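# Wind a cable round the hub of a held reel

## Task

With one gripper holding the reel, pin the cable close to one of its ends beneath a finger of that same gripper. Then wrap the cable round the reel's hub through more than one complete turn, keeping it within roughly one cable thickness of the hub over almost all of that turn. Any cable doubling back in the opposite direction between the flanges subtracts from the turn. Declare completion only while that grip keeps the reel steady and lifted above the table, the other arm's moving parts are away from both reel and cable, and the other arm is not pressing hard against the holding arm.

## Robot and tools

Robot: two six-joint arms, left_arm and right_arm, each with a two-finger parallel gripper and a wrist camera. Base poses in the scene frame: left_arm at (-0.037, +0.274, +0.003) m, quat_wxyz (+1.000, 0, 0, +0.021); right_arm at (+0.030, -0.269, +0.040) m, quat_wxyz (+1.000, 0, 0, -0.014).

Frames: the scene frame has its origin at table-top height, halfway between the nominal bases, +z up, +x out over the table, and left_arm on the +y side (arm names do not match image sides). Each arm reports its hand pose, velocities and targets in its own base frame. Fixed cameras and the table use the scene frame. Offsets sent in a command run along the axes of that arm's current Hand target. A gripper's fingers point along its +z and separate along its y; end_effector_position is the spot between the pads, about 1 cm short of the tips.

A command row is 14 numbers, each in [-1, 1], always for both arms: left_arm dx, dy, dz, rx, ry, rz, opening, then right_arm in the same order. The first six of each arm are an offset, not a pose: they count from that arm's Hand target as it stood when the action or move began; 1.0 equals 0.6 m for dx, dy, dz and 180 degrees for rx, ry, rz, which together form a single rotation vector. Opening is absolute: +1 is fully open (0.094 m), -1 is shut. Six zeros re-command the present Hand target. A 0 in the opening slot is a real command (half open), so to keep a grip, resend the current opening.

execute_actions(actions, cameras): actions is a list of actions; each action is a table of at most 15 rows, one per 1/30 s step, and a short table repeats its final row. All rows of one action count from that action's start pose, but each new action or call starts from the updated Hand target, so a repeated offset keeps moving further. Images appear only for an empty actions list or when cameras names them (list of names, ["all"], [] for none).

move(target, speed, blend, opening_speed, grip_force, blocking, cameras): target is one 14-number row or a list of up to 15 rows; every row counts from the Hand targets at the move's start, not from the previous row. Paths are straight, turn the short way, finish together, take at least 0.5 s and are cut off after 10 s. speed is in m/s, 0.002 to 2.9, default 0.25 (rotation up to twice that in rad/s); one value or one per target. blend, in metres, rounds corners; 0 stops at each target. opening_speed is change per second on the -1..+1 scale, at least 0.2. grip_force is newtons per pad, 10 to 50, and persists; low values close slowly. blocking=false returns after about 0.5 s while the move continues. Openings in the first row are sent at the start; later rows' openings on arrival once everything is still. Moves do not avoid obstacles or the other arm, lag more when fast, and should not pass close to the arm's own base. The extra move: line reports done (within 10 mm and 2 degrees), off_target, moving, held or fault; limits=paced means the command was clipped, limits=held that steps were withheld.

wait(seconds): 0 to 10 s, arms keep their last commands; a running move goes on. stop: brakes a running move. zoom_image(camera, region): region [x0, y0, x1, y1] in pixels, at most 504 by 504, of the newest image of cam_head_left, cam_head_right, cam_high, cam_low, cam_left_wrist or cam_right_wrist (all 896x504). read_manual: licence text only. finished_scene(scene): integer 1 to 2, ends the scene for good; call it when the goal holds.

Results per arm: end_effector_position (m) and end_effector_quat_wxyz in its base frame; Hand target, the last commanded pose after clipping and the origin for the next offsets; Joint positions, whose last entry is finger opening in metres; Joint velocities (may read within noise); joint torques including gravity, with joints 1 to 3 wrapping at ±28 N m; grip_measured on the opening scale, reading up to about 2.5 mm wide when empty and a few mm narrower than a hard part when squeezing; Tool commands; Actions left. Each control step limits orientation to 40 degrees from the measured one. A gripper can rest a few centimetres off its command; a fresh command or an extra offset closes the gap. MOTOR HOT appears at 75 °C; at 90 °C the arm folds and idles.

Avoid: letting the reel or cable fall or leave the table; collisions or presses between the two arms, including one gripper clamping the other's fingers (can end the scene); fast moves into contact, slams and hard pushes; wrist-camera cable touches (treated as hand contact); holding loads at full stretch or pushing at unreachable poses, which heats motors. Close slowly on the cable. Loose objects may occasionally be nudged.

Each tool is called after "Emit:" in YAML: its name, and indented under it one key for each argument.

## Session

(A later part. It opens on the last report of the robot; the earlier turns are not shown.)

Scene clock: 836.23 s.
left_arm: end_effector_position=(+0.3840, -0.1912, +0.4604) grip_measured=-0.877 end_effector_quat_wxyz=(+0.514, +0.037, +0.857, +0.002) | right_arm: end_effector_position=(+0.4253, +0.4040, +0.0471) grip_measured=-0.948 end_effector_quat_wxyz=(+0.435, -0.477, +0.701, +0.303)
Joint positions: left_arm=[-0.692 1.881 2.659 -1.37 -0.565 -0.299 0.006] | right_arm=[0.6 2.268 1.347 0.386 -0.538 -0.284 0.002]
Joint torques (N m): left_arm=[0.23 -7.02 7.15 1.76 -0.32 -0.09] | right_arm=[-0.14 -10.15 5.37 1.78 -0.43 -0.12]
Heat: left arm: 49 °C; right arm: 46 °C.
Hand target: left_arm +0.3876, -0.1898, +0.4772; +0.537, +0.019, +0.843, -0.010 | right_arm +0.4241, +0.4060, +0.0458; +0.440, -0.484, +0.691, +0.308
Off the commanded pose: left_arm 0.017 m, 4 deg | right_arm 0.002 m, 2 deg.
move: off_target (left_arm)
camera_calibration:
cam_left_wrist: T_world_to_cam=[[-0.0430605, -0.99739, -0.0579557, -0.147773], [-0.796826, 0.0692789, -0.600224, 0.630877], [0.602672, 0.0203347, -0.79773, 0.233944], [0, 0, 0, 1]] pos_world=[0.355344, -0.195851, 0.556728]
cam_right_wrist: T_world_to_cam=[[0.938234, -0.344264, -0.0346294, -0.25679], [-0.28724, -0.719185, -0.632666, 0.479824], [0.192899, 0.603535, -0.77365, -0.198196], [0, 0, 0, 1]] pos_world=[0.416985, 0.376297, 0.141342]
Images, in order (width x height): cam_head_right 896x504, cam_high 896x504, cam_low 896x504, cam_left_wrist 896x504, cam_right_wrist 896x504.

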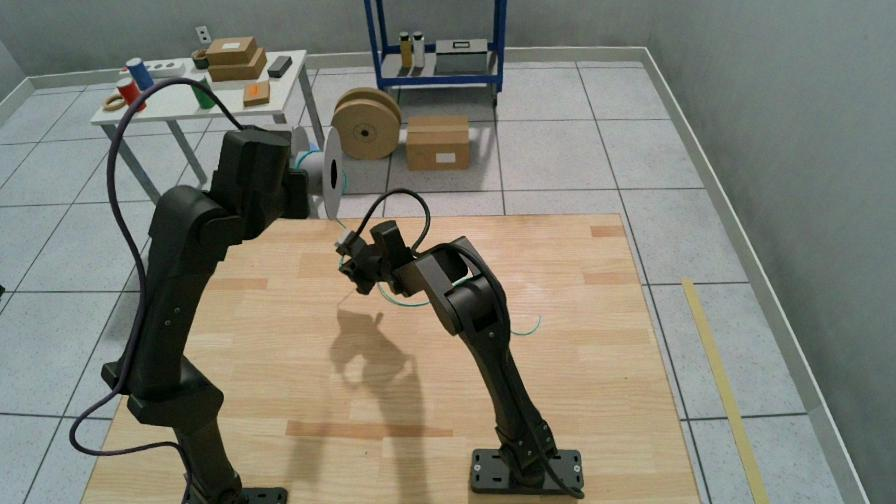

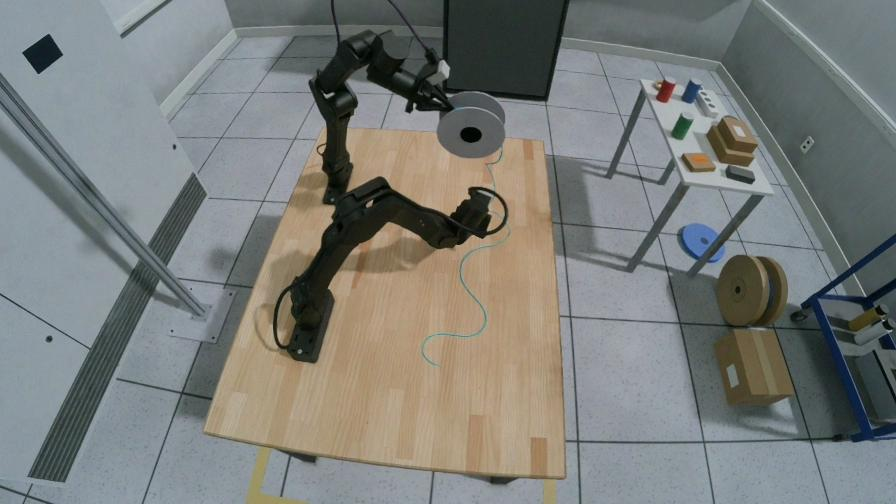

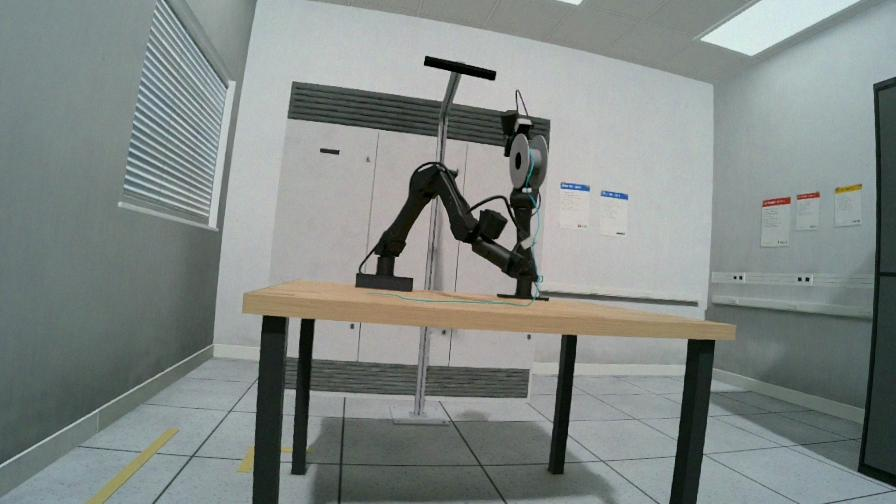

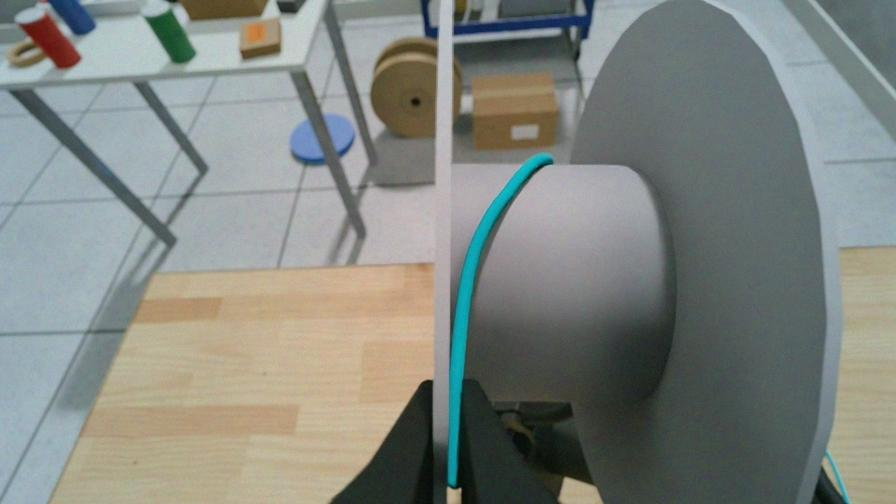

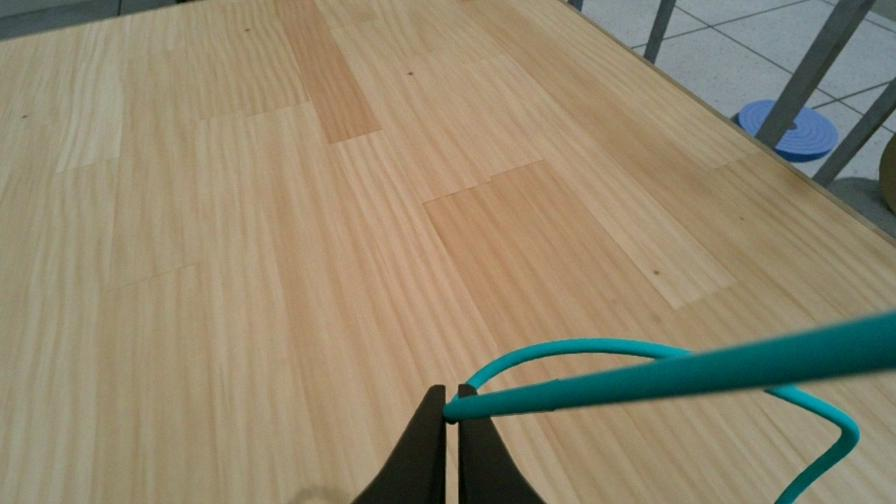

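Emit:
move:
  target:
    - [0,0,0,0,0,0,-1,0.021,0.123,-0.042,0,0,0.055,-1]
    - [0,0,0,0,0,0,-1,0.012,0.214,-0.092,0,0,0.11,-1]
  speed: 0.12
  blend: 0.02
  cameras: ["cam_left_wrist","cam_right_wrist","cam_head_right","cam_low","cam_high"]

Emit:
zoom_image:
  camera: "cam_low"
  region: [450, 120, 630, 310]

Emit:
zoom_image:
  camera: "cam_head_right"
  region: [270, 120, 420, 310]

Scene clock: 849.50 s.
left_arm: end_effector_position=(+0.3831, -0.1909, +0.4588) grip_measured=-0.877 end_effector_quat_wxyz=(+0.511, +0.038, +0.859, +0.003) | right_arm: end_effector_position=(+0.2813, +0.3962, +0.0367) grip_measured=-0.948 end_effector_quat_wxyz=(+0.351, -0.361, +0.780, +0.372)
Joint positions: left_arm=[-0.692 1.881 2.659 -1.379 -0.564 -0.299 0.006] | right_arm=[0.814 1.982 0.816 0.626 -0.378 0.162 0.002]
Joint torques (N m): left_arm=[0.21 -7.12 7.06 1.83 -0.34 -0.09] | right_arm=[0.43 -12.37 4.38 1.79 -0.07 0.01]
Heat: left arm: 50 °C; right arm: 46 °C.
Hand target: left_arm +0.3876, -0.1898, +0.4773; +0.537, +0.019, +0.843, -0.010 | right_arm +0.2854, +0.4000, +0.0628; +0.380, -0.358, +0.764, +0.379
Off the commanded pose: left_arm 0.019 m, 4 deg | right_arm 0.027 m, 4 deg.
move: off_target (left_arm, right_arm)
camera_calibration:
cam_left_wrist: T_world_to_cam=[[-0.0450948, -0.997045, -0.0621884, -0.144839], [-0.800971, 0.0732886, -0.594201, 0.628688], [0.597003, 0.0230157, -0.801909, 0.237793], [0, 0, 0, 1]] pos_world=[0.355066, -0.19596, 0.555248]
cam_right_wrist: T_world_to_cam=[[0.824247, -0.444745, -0.350454, -0.041339], [-0.565801, -0.622812, -0.540347, 0.463038], [0.0220501, 0.643667, -0.764988, -0.141859], [0, 0, 0, 1]] pos_world=[0.299189, 0.36131, 0.127194]
Images, in order (width x height): cam_head_right 896x504, cam_high 896x504, cam_low 896x504, cam_left_wrist 896x504, cam_right_wrist 896x504.

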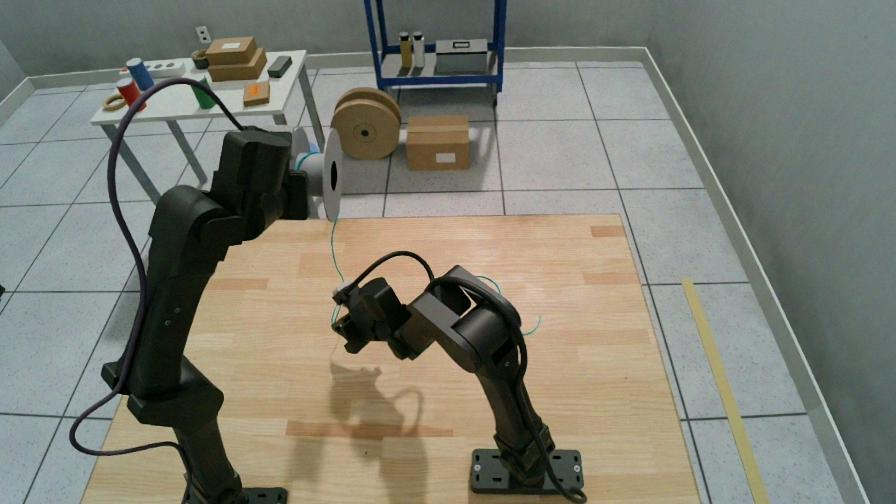

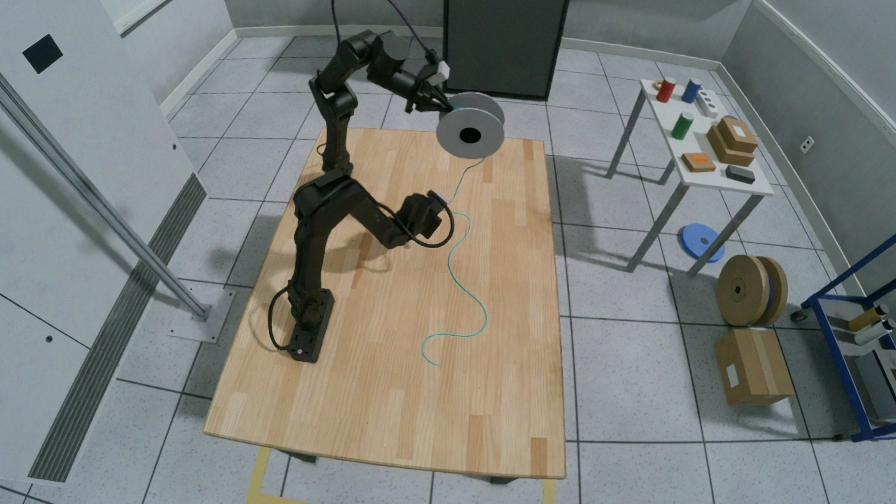

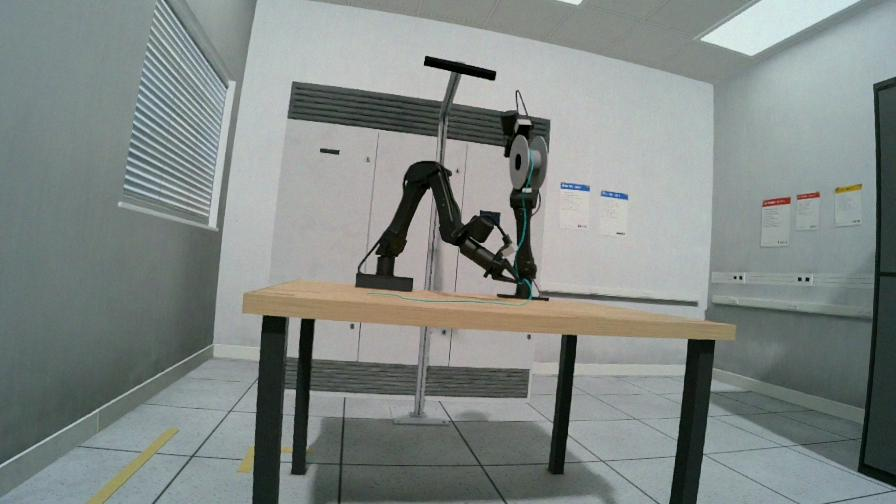

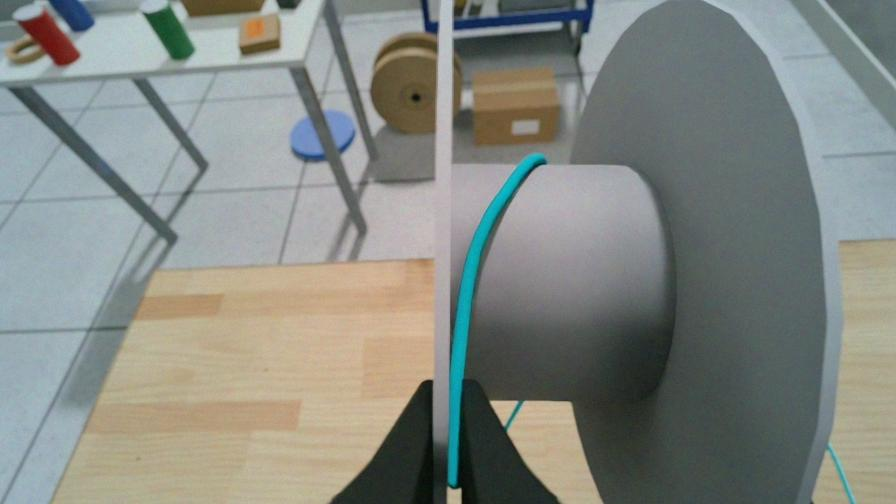

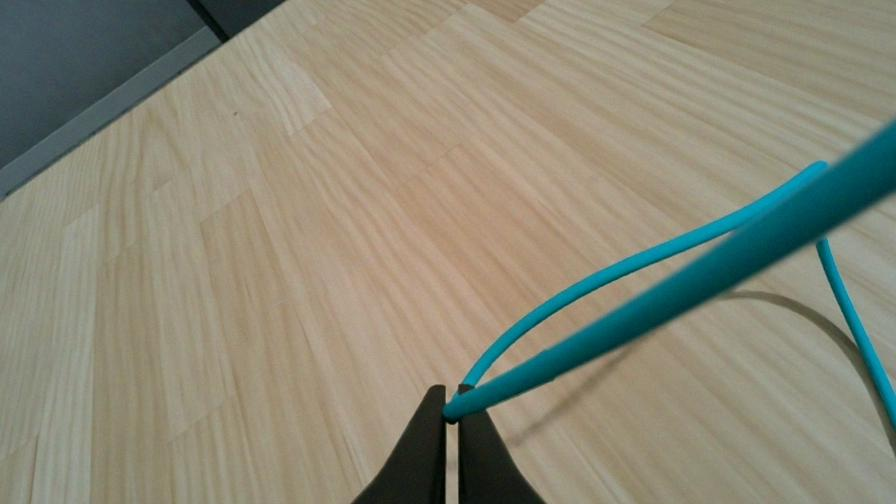

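Scaled by 2.653 from the camera's 896x504 image, which has a finer 1280x720 frame.

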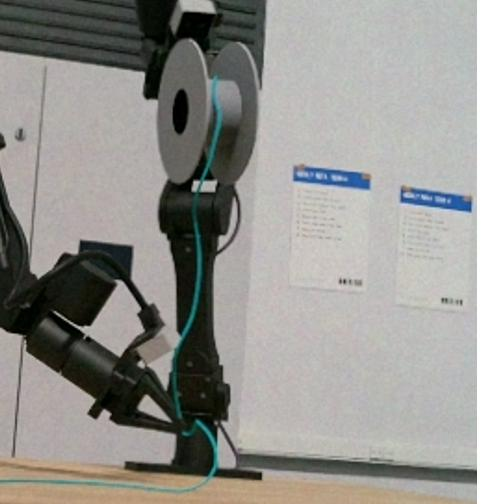

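Scaled by 2.653 from the camera's 896x504 image, which has a finer 1280x720 frame.

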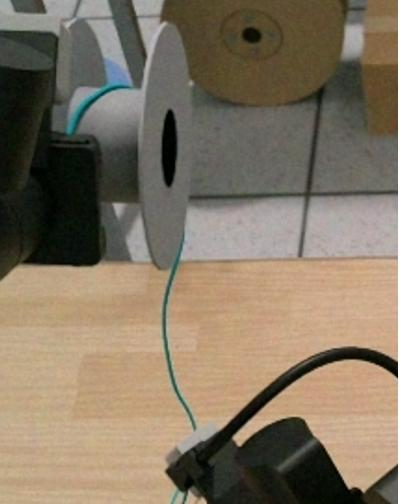

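Emit:
move:
  target:
    - [0,0,0,0,0,0,-1,-0.009,0.136,-0.076,0,0,0.083,-1]
    - [0,0,0,0,0,0,-1,-0.042,0.257,-0.15,0,0,0.167,-1]
  speed: 0.12
  blend: 0.02
  cameras: ["cam_left_wrist","cam_right_wrist","cam_head_right","cam_low","cam_high"]

Emit:
zoom_image:
  camera: "cam_low"
  region: [450, 120, 630, 310]

Emit:
zoom_image:
  camera: "cam_head_right"
  region: [230, 120, 420, 400]

Scene clock: 862.37 s.
left_arm: end_effector_position=(+0.3831, -0.1909, +0.4588) grip_measured=-0.877 end_effector_quat_wxyz=(+0.511, +0.038, +0.859, +0.003) | right_arm: end_effector_position=(+0.1365, +0.3946, +0.1416) grip_measured=-0.948 end_effector_quat_wxyz=(+0.248, -0.155, +0.847, +0.444)
Joint positions: left_arm=[-0.692 1.881 2.659 -1.379 -0.564 -0.299 0.006] | right_arm=[1.231 1.396 0.678 0.214 -0.01 0.875 0.002]
Joint torques (N m): left_arm=[0.21 -7.09 7.06 1.83 -0.34 -0.09] | right_arm=[0.57 -7.77 8.76 1.6 0.2 0]
Heat: left arm: 49 °C; right arm: 47 °C.
Hand target: left_arm +0.3876, -0.1898, +0.4773; +0.537, +0.019, +0.843, -0.010 | right_arm +0.1402, +0.4003, +0.1699; +0.269, -0.147, +0.831, +0.465
Off the commanded pose: left_arm 0.019 m, 4 deg | right_arm 0.029 m, 4 deg.
move: off_target (left_arm, right_arm)
camera_calibration:
cam_left_wrist: T_world_to_cam=[[-0.0450948, -0.997045, -0.0621884, -0.144839], [-0.800971, 0.0732886, -0.594201, 0.628688], [0.597003, 0.0230157, -0.801909, 0.237793], [0, 0, 0, 1]] pos_world=[0.355066, -0.19596, 0.555248]
cam_right_wrist: T_world_to_cam=[[0.478423, -0.535804, -0.69572, 0.246114], [-0.871797, -0.384792, -0.30316, 0.351007], [-0.105273, 0.751565, -0.651205, -0.0987353], [0, 0, 0, 1]] pos_world=[0.177866, 0.34114, 0.213341]
Images, in order (width x height): cam_head_right 896x504, cam_high 896x504, cam_low 896x504, cam_left_wrist 896x504, cam_right_wrist 896x504.

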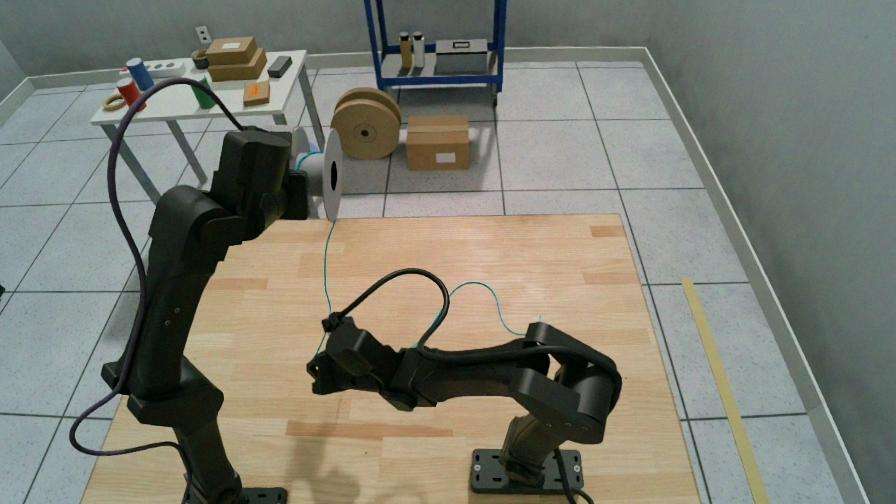

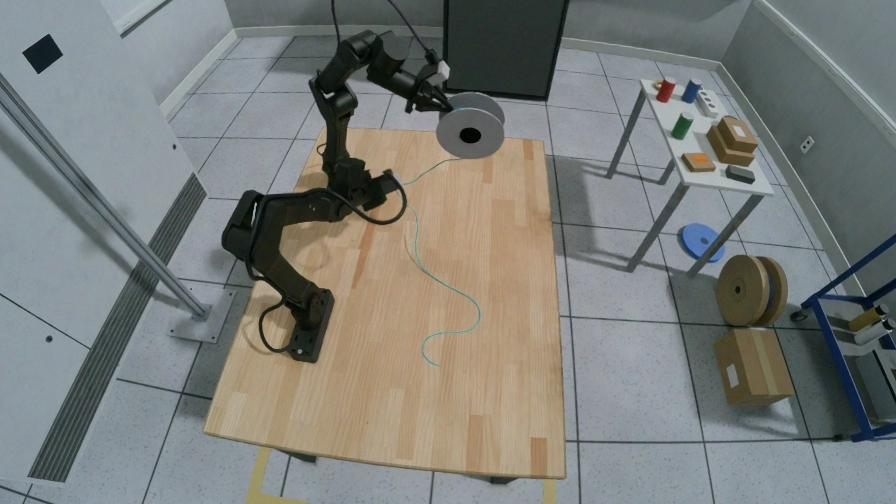

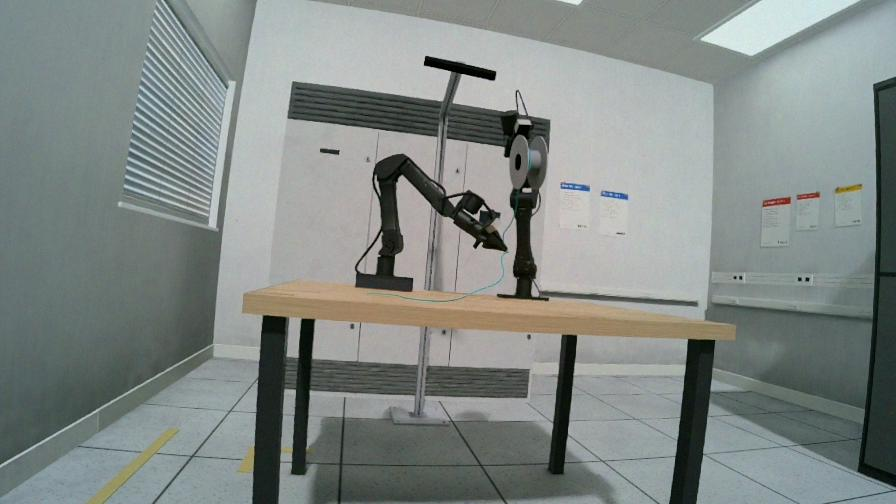

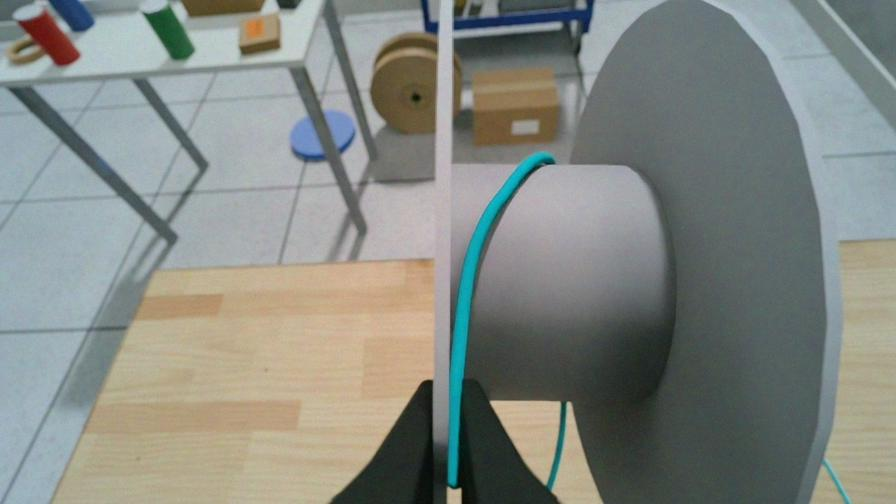

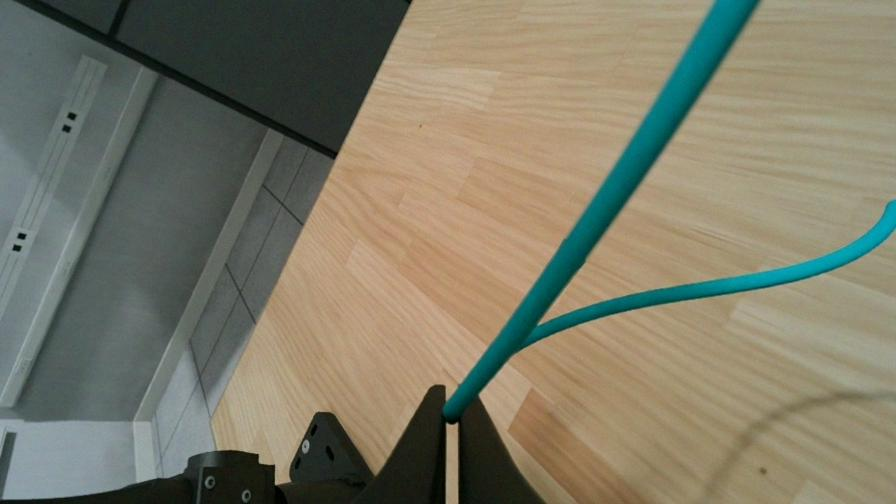

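Scaled by 2.653 from the camera's 896x504 image, which has a finer 1280x720 frame.

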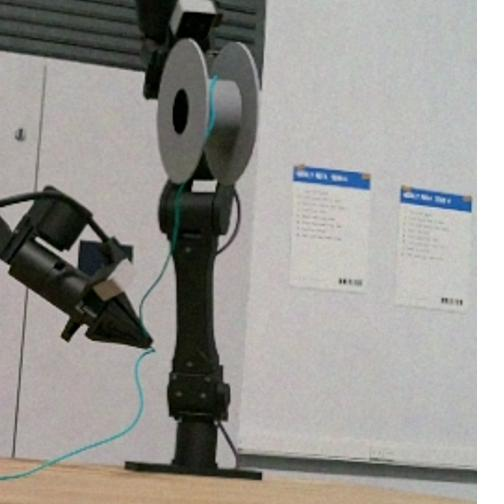

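Scaled by 1.800 from the camera's 896x504 image, which has a finer 1280x720 frame.

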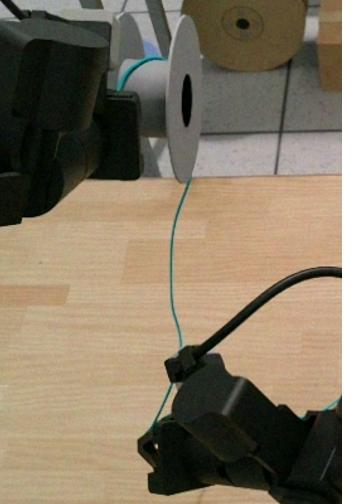

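Emit:
move:
  target:
    - [0.2085,0,0.101,0,0.111,0,-1,0.168,-0.073,0.044,0,0,0.02,-1]
  speed: 0.1
  cameras: ["cam_left_wrist","cam_right_wrist","cam_head_right","cam_head_left","cam_low","cam_high"]

Emit:
zoom_image:
  camera: "cam_head_right"
  region: [230, 120, 420, 400]

Scene clock: 882.53 s.
left_arm: end_effector_position=(+0.3868, -0.1932, +0.3117) grip_measured=-0.877 end_effector_quat_wxyz=(+0.342, +0.041, +0.939, +0.014) | right_arm: end_effector_position=(+0.0860, +0.4001, +0.0703) grip_measured=-0.948 end_effector_quat_wxyz=(+0.245, -0.127, +0.836, +0.474)
Joint positions: left_arm=[-0.622 1.791 2.1 -1.28 -0.383 -0.415 0.006] | right_arm=[1.43 1.63 0.453 0.724 0.166 1.023 0.002]
Joint torques (N m): left_arm=[0.46 -12.72 5.5 1.58 -0.32 -0.17] | right_arm=[0.57 -4.33 4.6 1.83 0.28 0.03]
Heat: left arm: 49 °C; right arm: 44 °C.
Hand target: left_arm +0.3897, -0.1895, +0.3383; +0.383, +0.020, +0.923, -0.007 | right_arm +0.0882, +0.4003, +0.0695; +0.254, -0.121, +0.835, +0.473
Off the commanded pose: left_arm 0.027 m, 6 deg | right_arm 0.002 m, 1 deg.
move: off_target (left_arm)
camera_calibration:
cam_left_wrist: T_world_to_cam=[[-0.0575162, -0.995372, -0.07699, -0.146344], [-0.963096, 0.0756313, -0.258314, 0.502903], [0.262941, 0.0592915, -0.962988, 0.304141], [0, 0, 0, 1]] pos_world=[0.395956, -0.201735, 0.411524]
cam_right_wrist: T_world_to_cam=[[0.440154, -0.495401, -0.748894, 0.214476], [-0.891624, -0.339753, -0.299291, 0.270913], [-0.10617, 0.799466, -0.591255, -0.177856], [0, 0, 0, 1]] pos_world=[0.128267, 0.340485, 0.136543]

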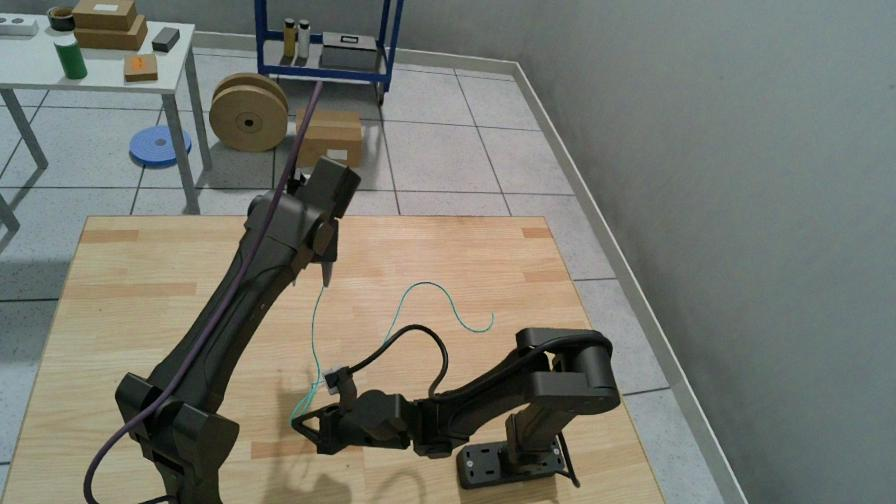

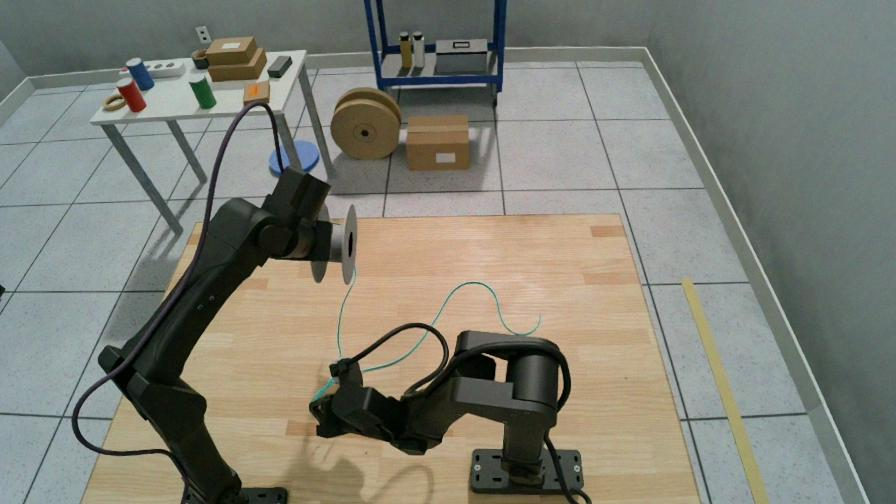

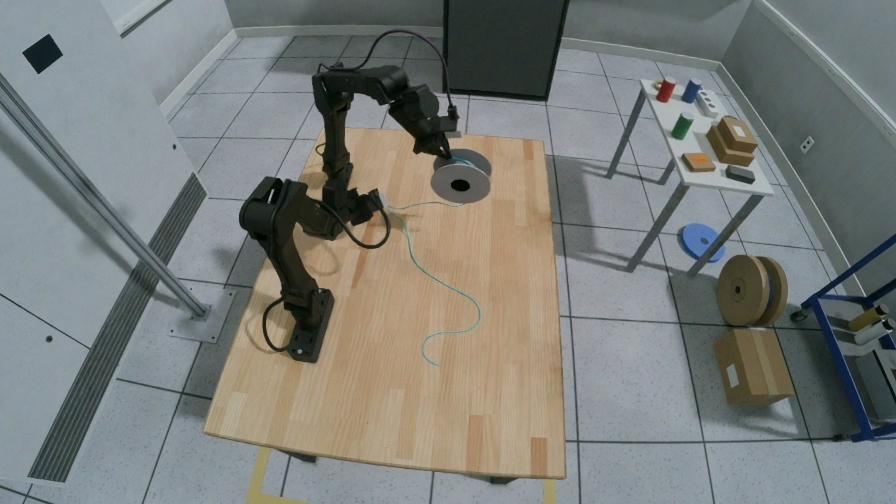

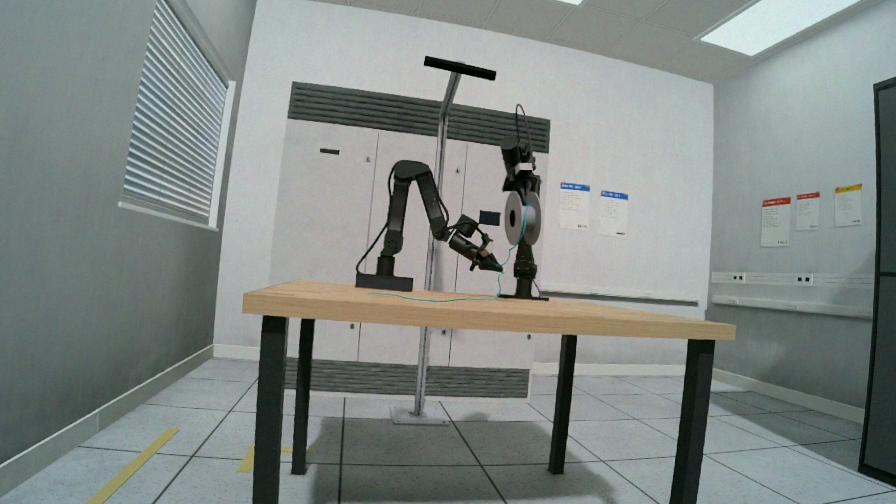

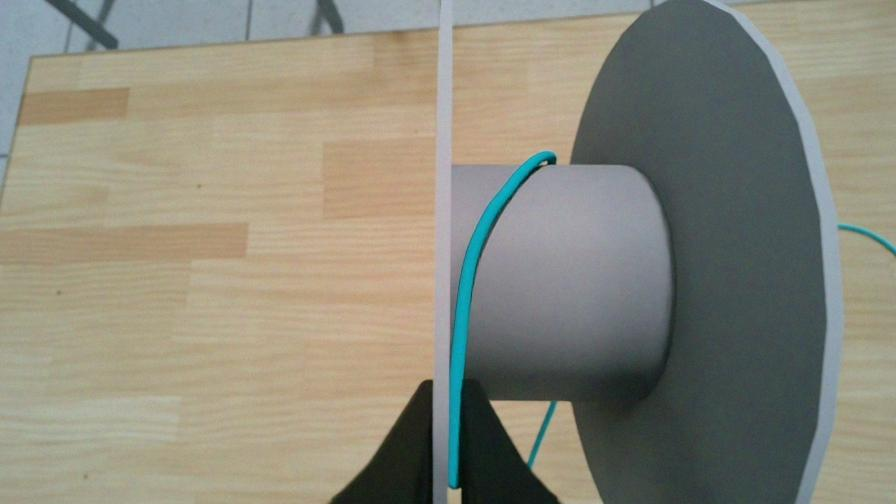

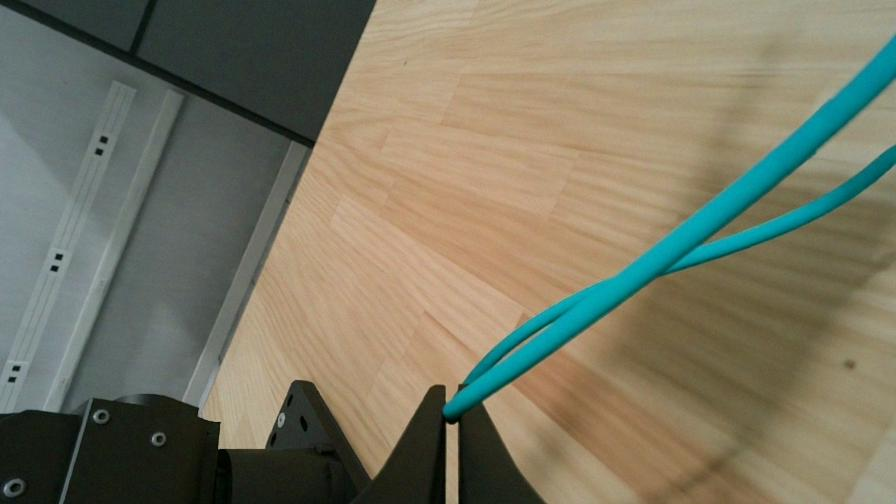

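Scaled by 1.800 from the camera's 896x504 image, which has a finer 1280x720 frame.

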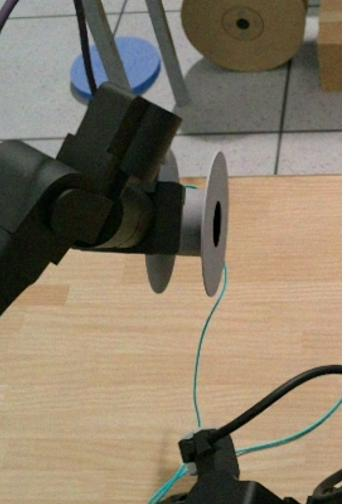

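Emit:
move:
  target:
    - [-0.047,0.003,0.047,0,0,0,-1,-0.1233,0.13,-0.192,0,0,0.178,-1]
  speed: 0.12
  cameras: ["cam_left_wrist","cam_right_wrist","cam_head_right","cam_head_left","cam_low","cam_high"]

Emit:
zoom_image:
  camera: "cam_head_right"
  region: [230, 120, 420, 400]

Scene clock: 899.70 s.
left_arm: end_effector_position=(+0.4192, -0.1882, +0.3200) grip_measured=-0.877 end_effector_quat_wxyz=(+0.353, +0.029, +0.935, +0.003) | right_arm: end_effector_position=(+0.0776, +0.3381, +0.1927) grip_measured=-0.948 end_effector_quat_wxyz=(+0.105, +0.108, +0.851, +0.503)
Joint positions: left_arm=[-0.557 1.886 2.243 -1.279 -0.343 -0.378 0.006] | right_arm=[1.43 1 0.643 -0.142 0.169 1.583 0.002]
Joint torques (N m): left_arm=[0.46 -8.47 9.26 1.46 -0.28 0.04] | right_arm=[0.49 -4.05 9.03 1.53 0.31 0.01]
Heat: left arm: 50 °C; right arm: 42 °C.
Hand target: left_arm +0.4297, -0.1894, +0.3383; +0.383, +0.020, +0.923, -0.007 | right_arm +0.0803, +0.3402, +0.2150; +0.114, +0.114, +0.836, +0.525
Off the commanded pose: left_arm 0.021 m, 4 deg | right_arm 0.022 m, 3 deg.
move: off_target (left_arm, right_arm)
camera_calibration:
cam_left_wrist: T_world_to_cam=[[-0.0418242, -0.99795, -0.0484378, -0.15506], [-0.957888, 0.0538352, -0.282052, 0.537179], [0.284081, 0.0346014, -0.958176, 0.288275], [0, 0, 0, 1]] pos_world=[0.426178, -0.193636, 0.420219]
cam_right_wrist: T_world_to_cam=[[-0.0844516, -0.443089, -0.892491, 0.329851], [-0.987179, -0.0845468, 0.135386, 0.1164], [-0.135445, 0.892482, -0.430269, -0.11704], [0, 0, 0, 1]] pos_world=[0.126911, 0.260451, 0.228271]

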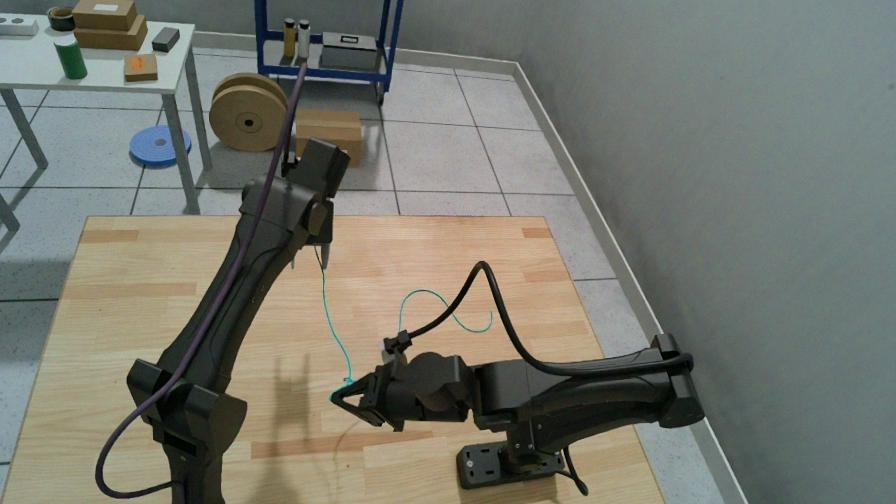

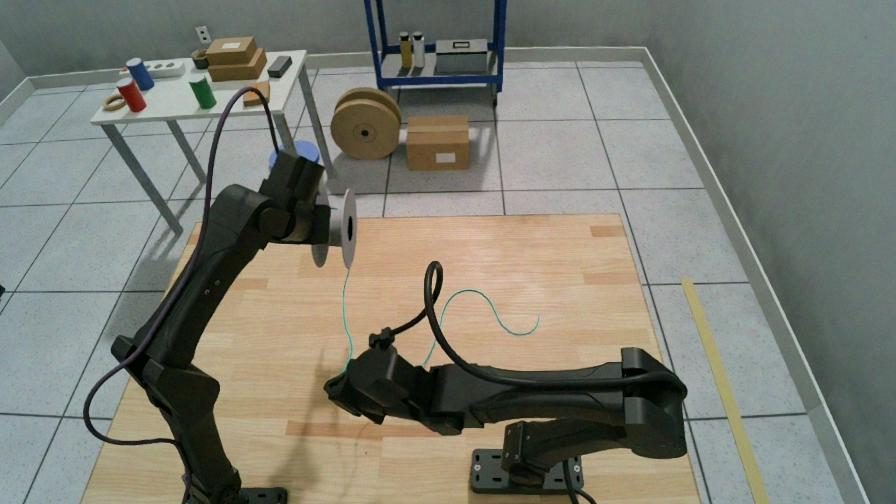

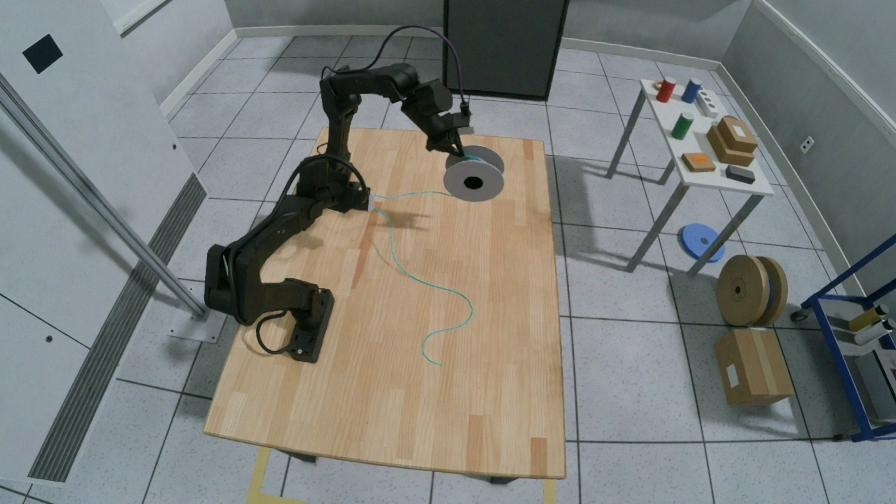

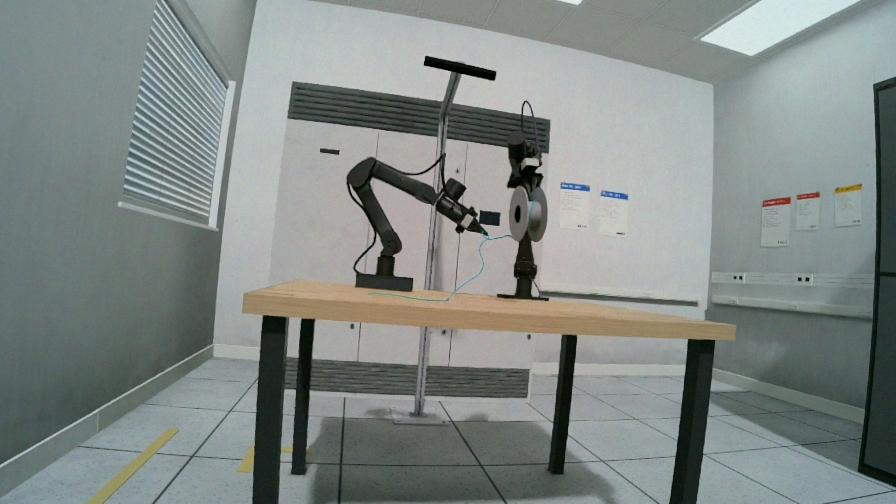

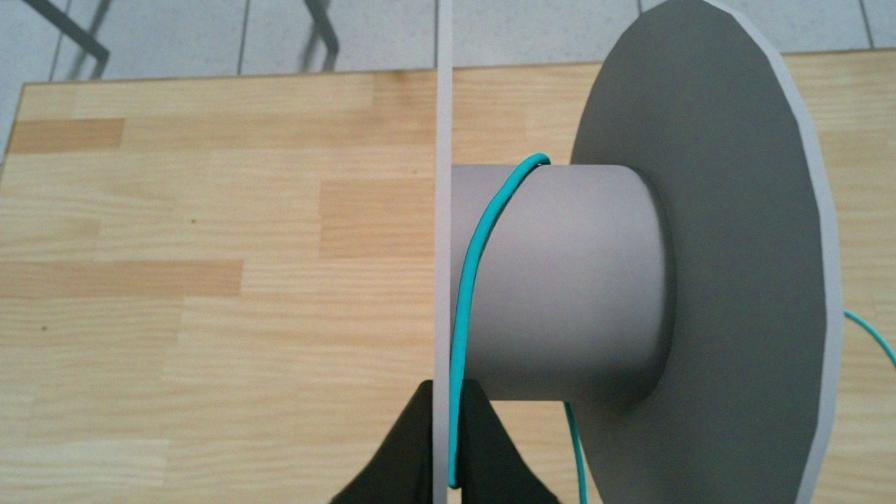

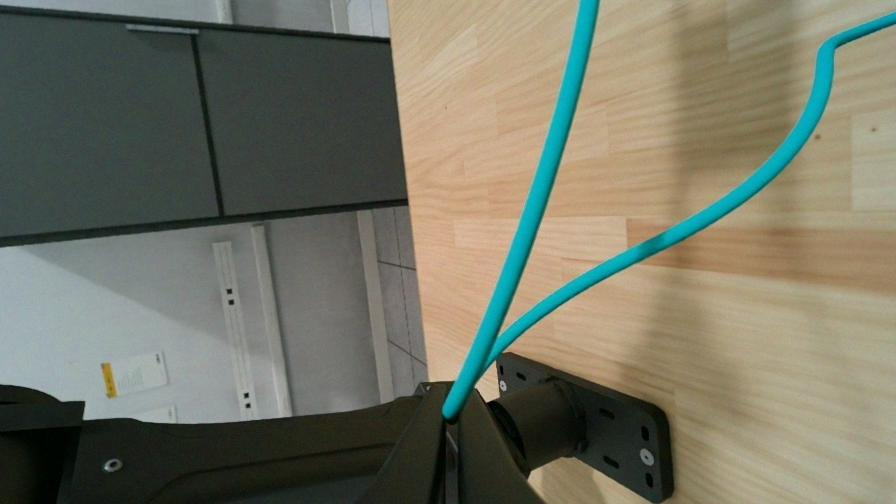

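Scaled by 1.800 from the camera's 896x504 image, which has a finer 1280x720 frame.

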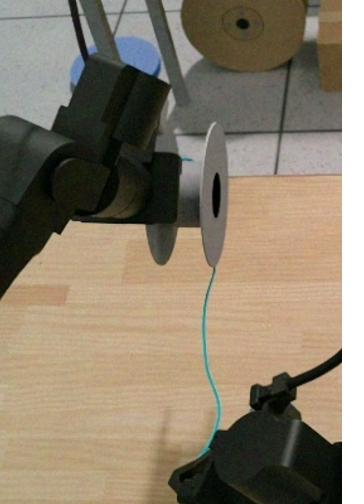

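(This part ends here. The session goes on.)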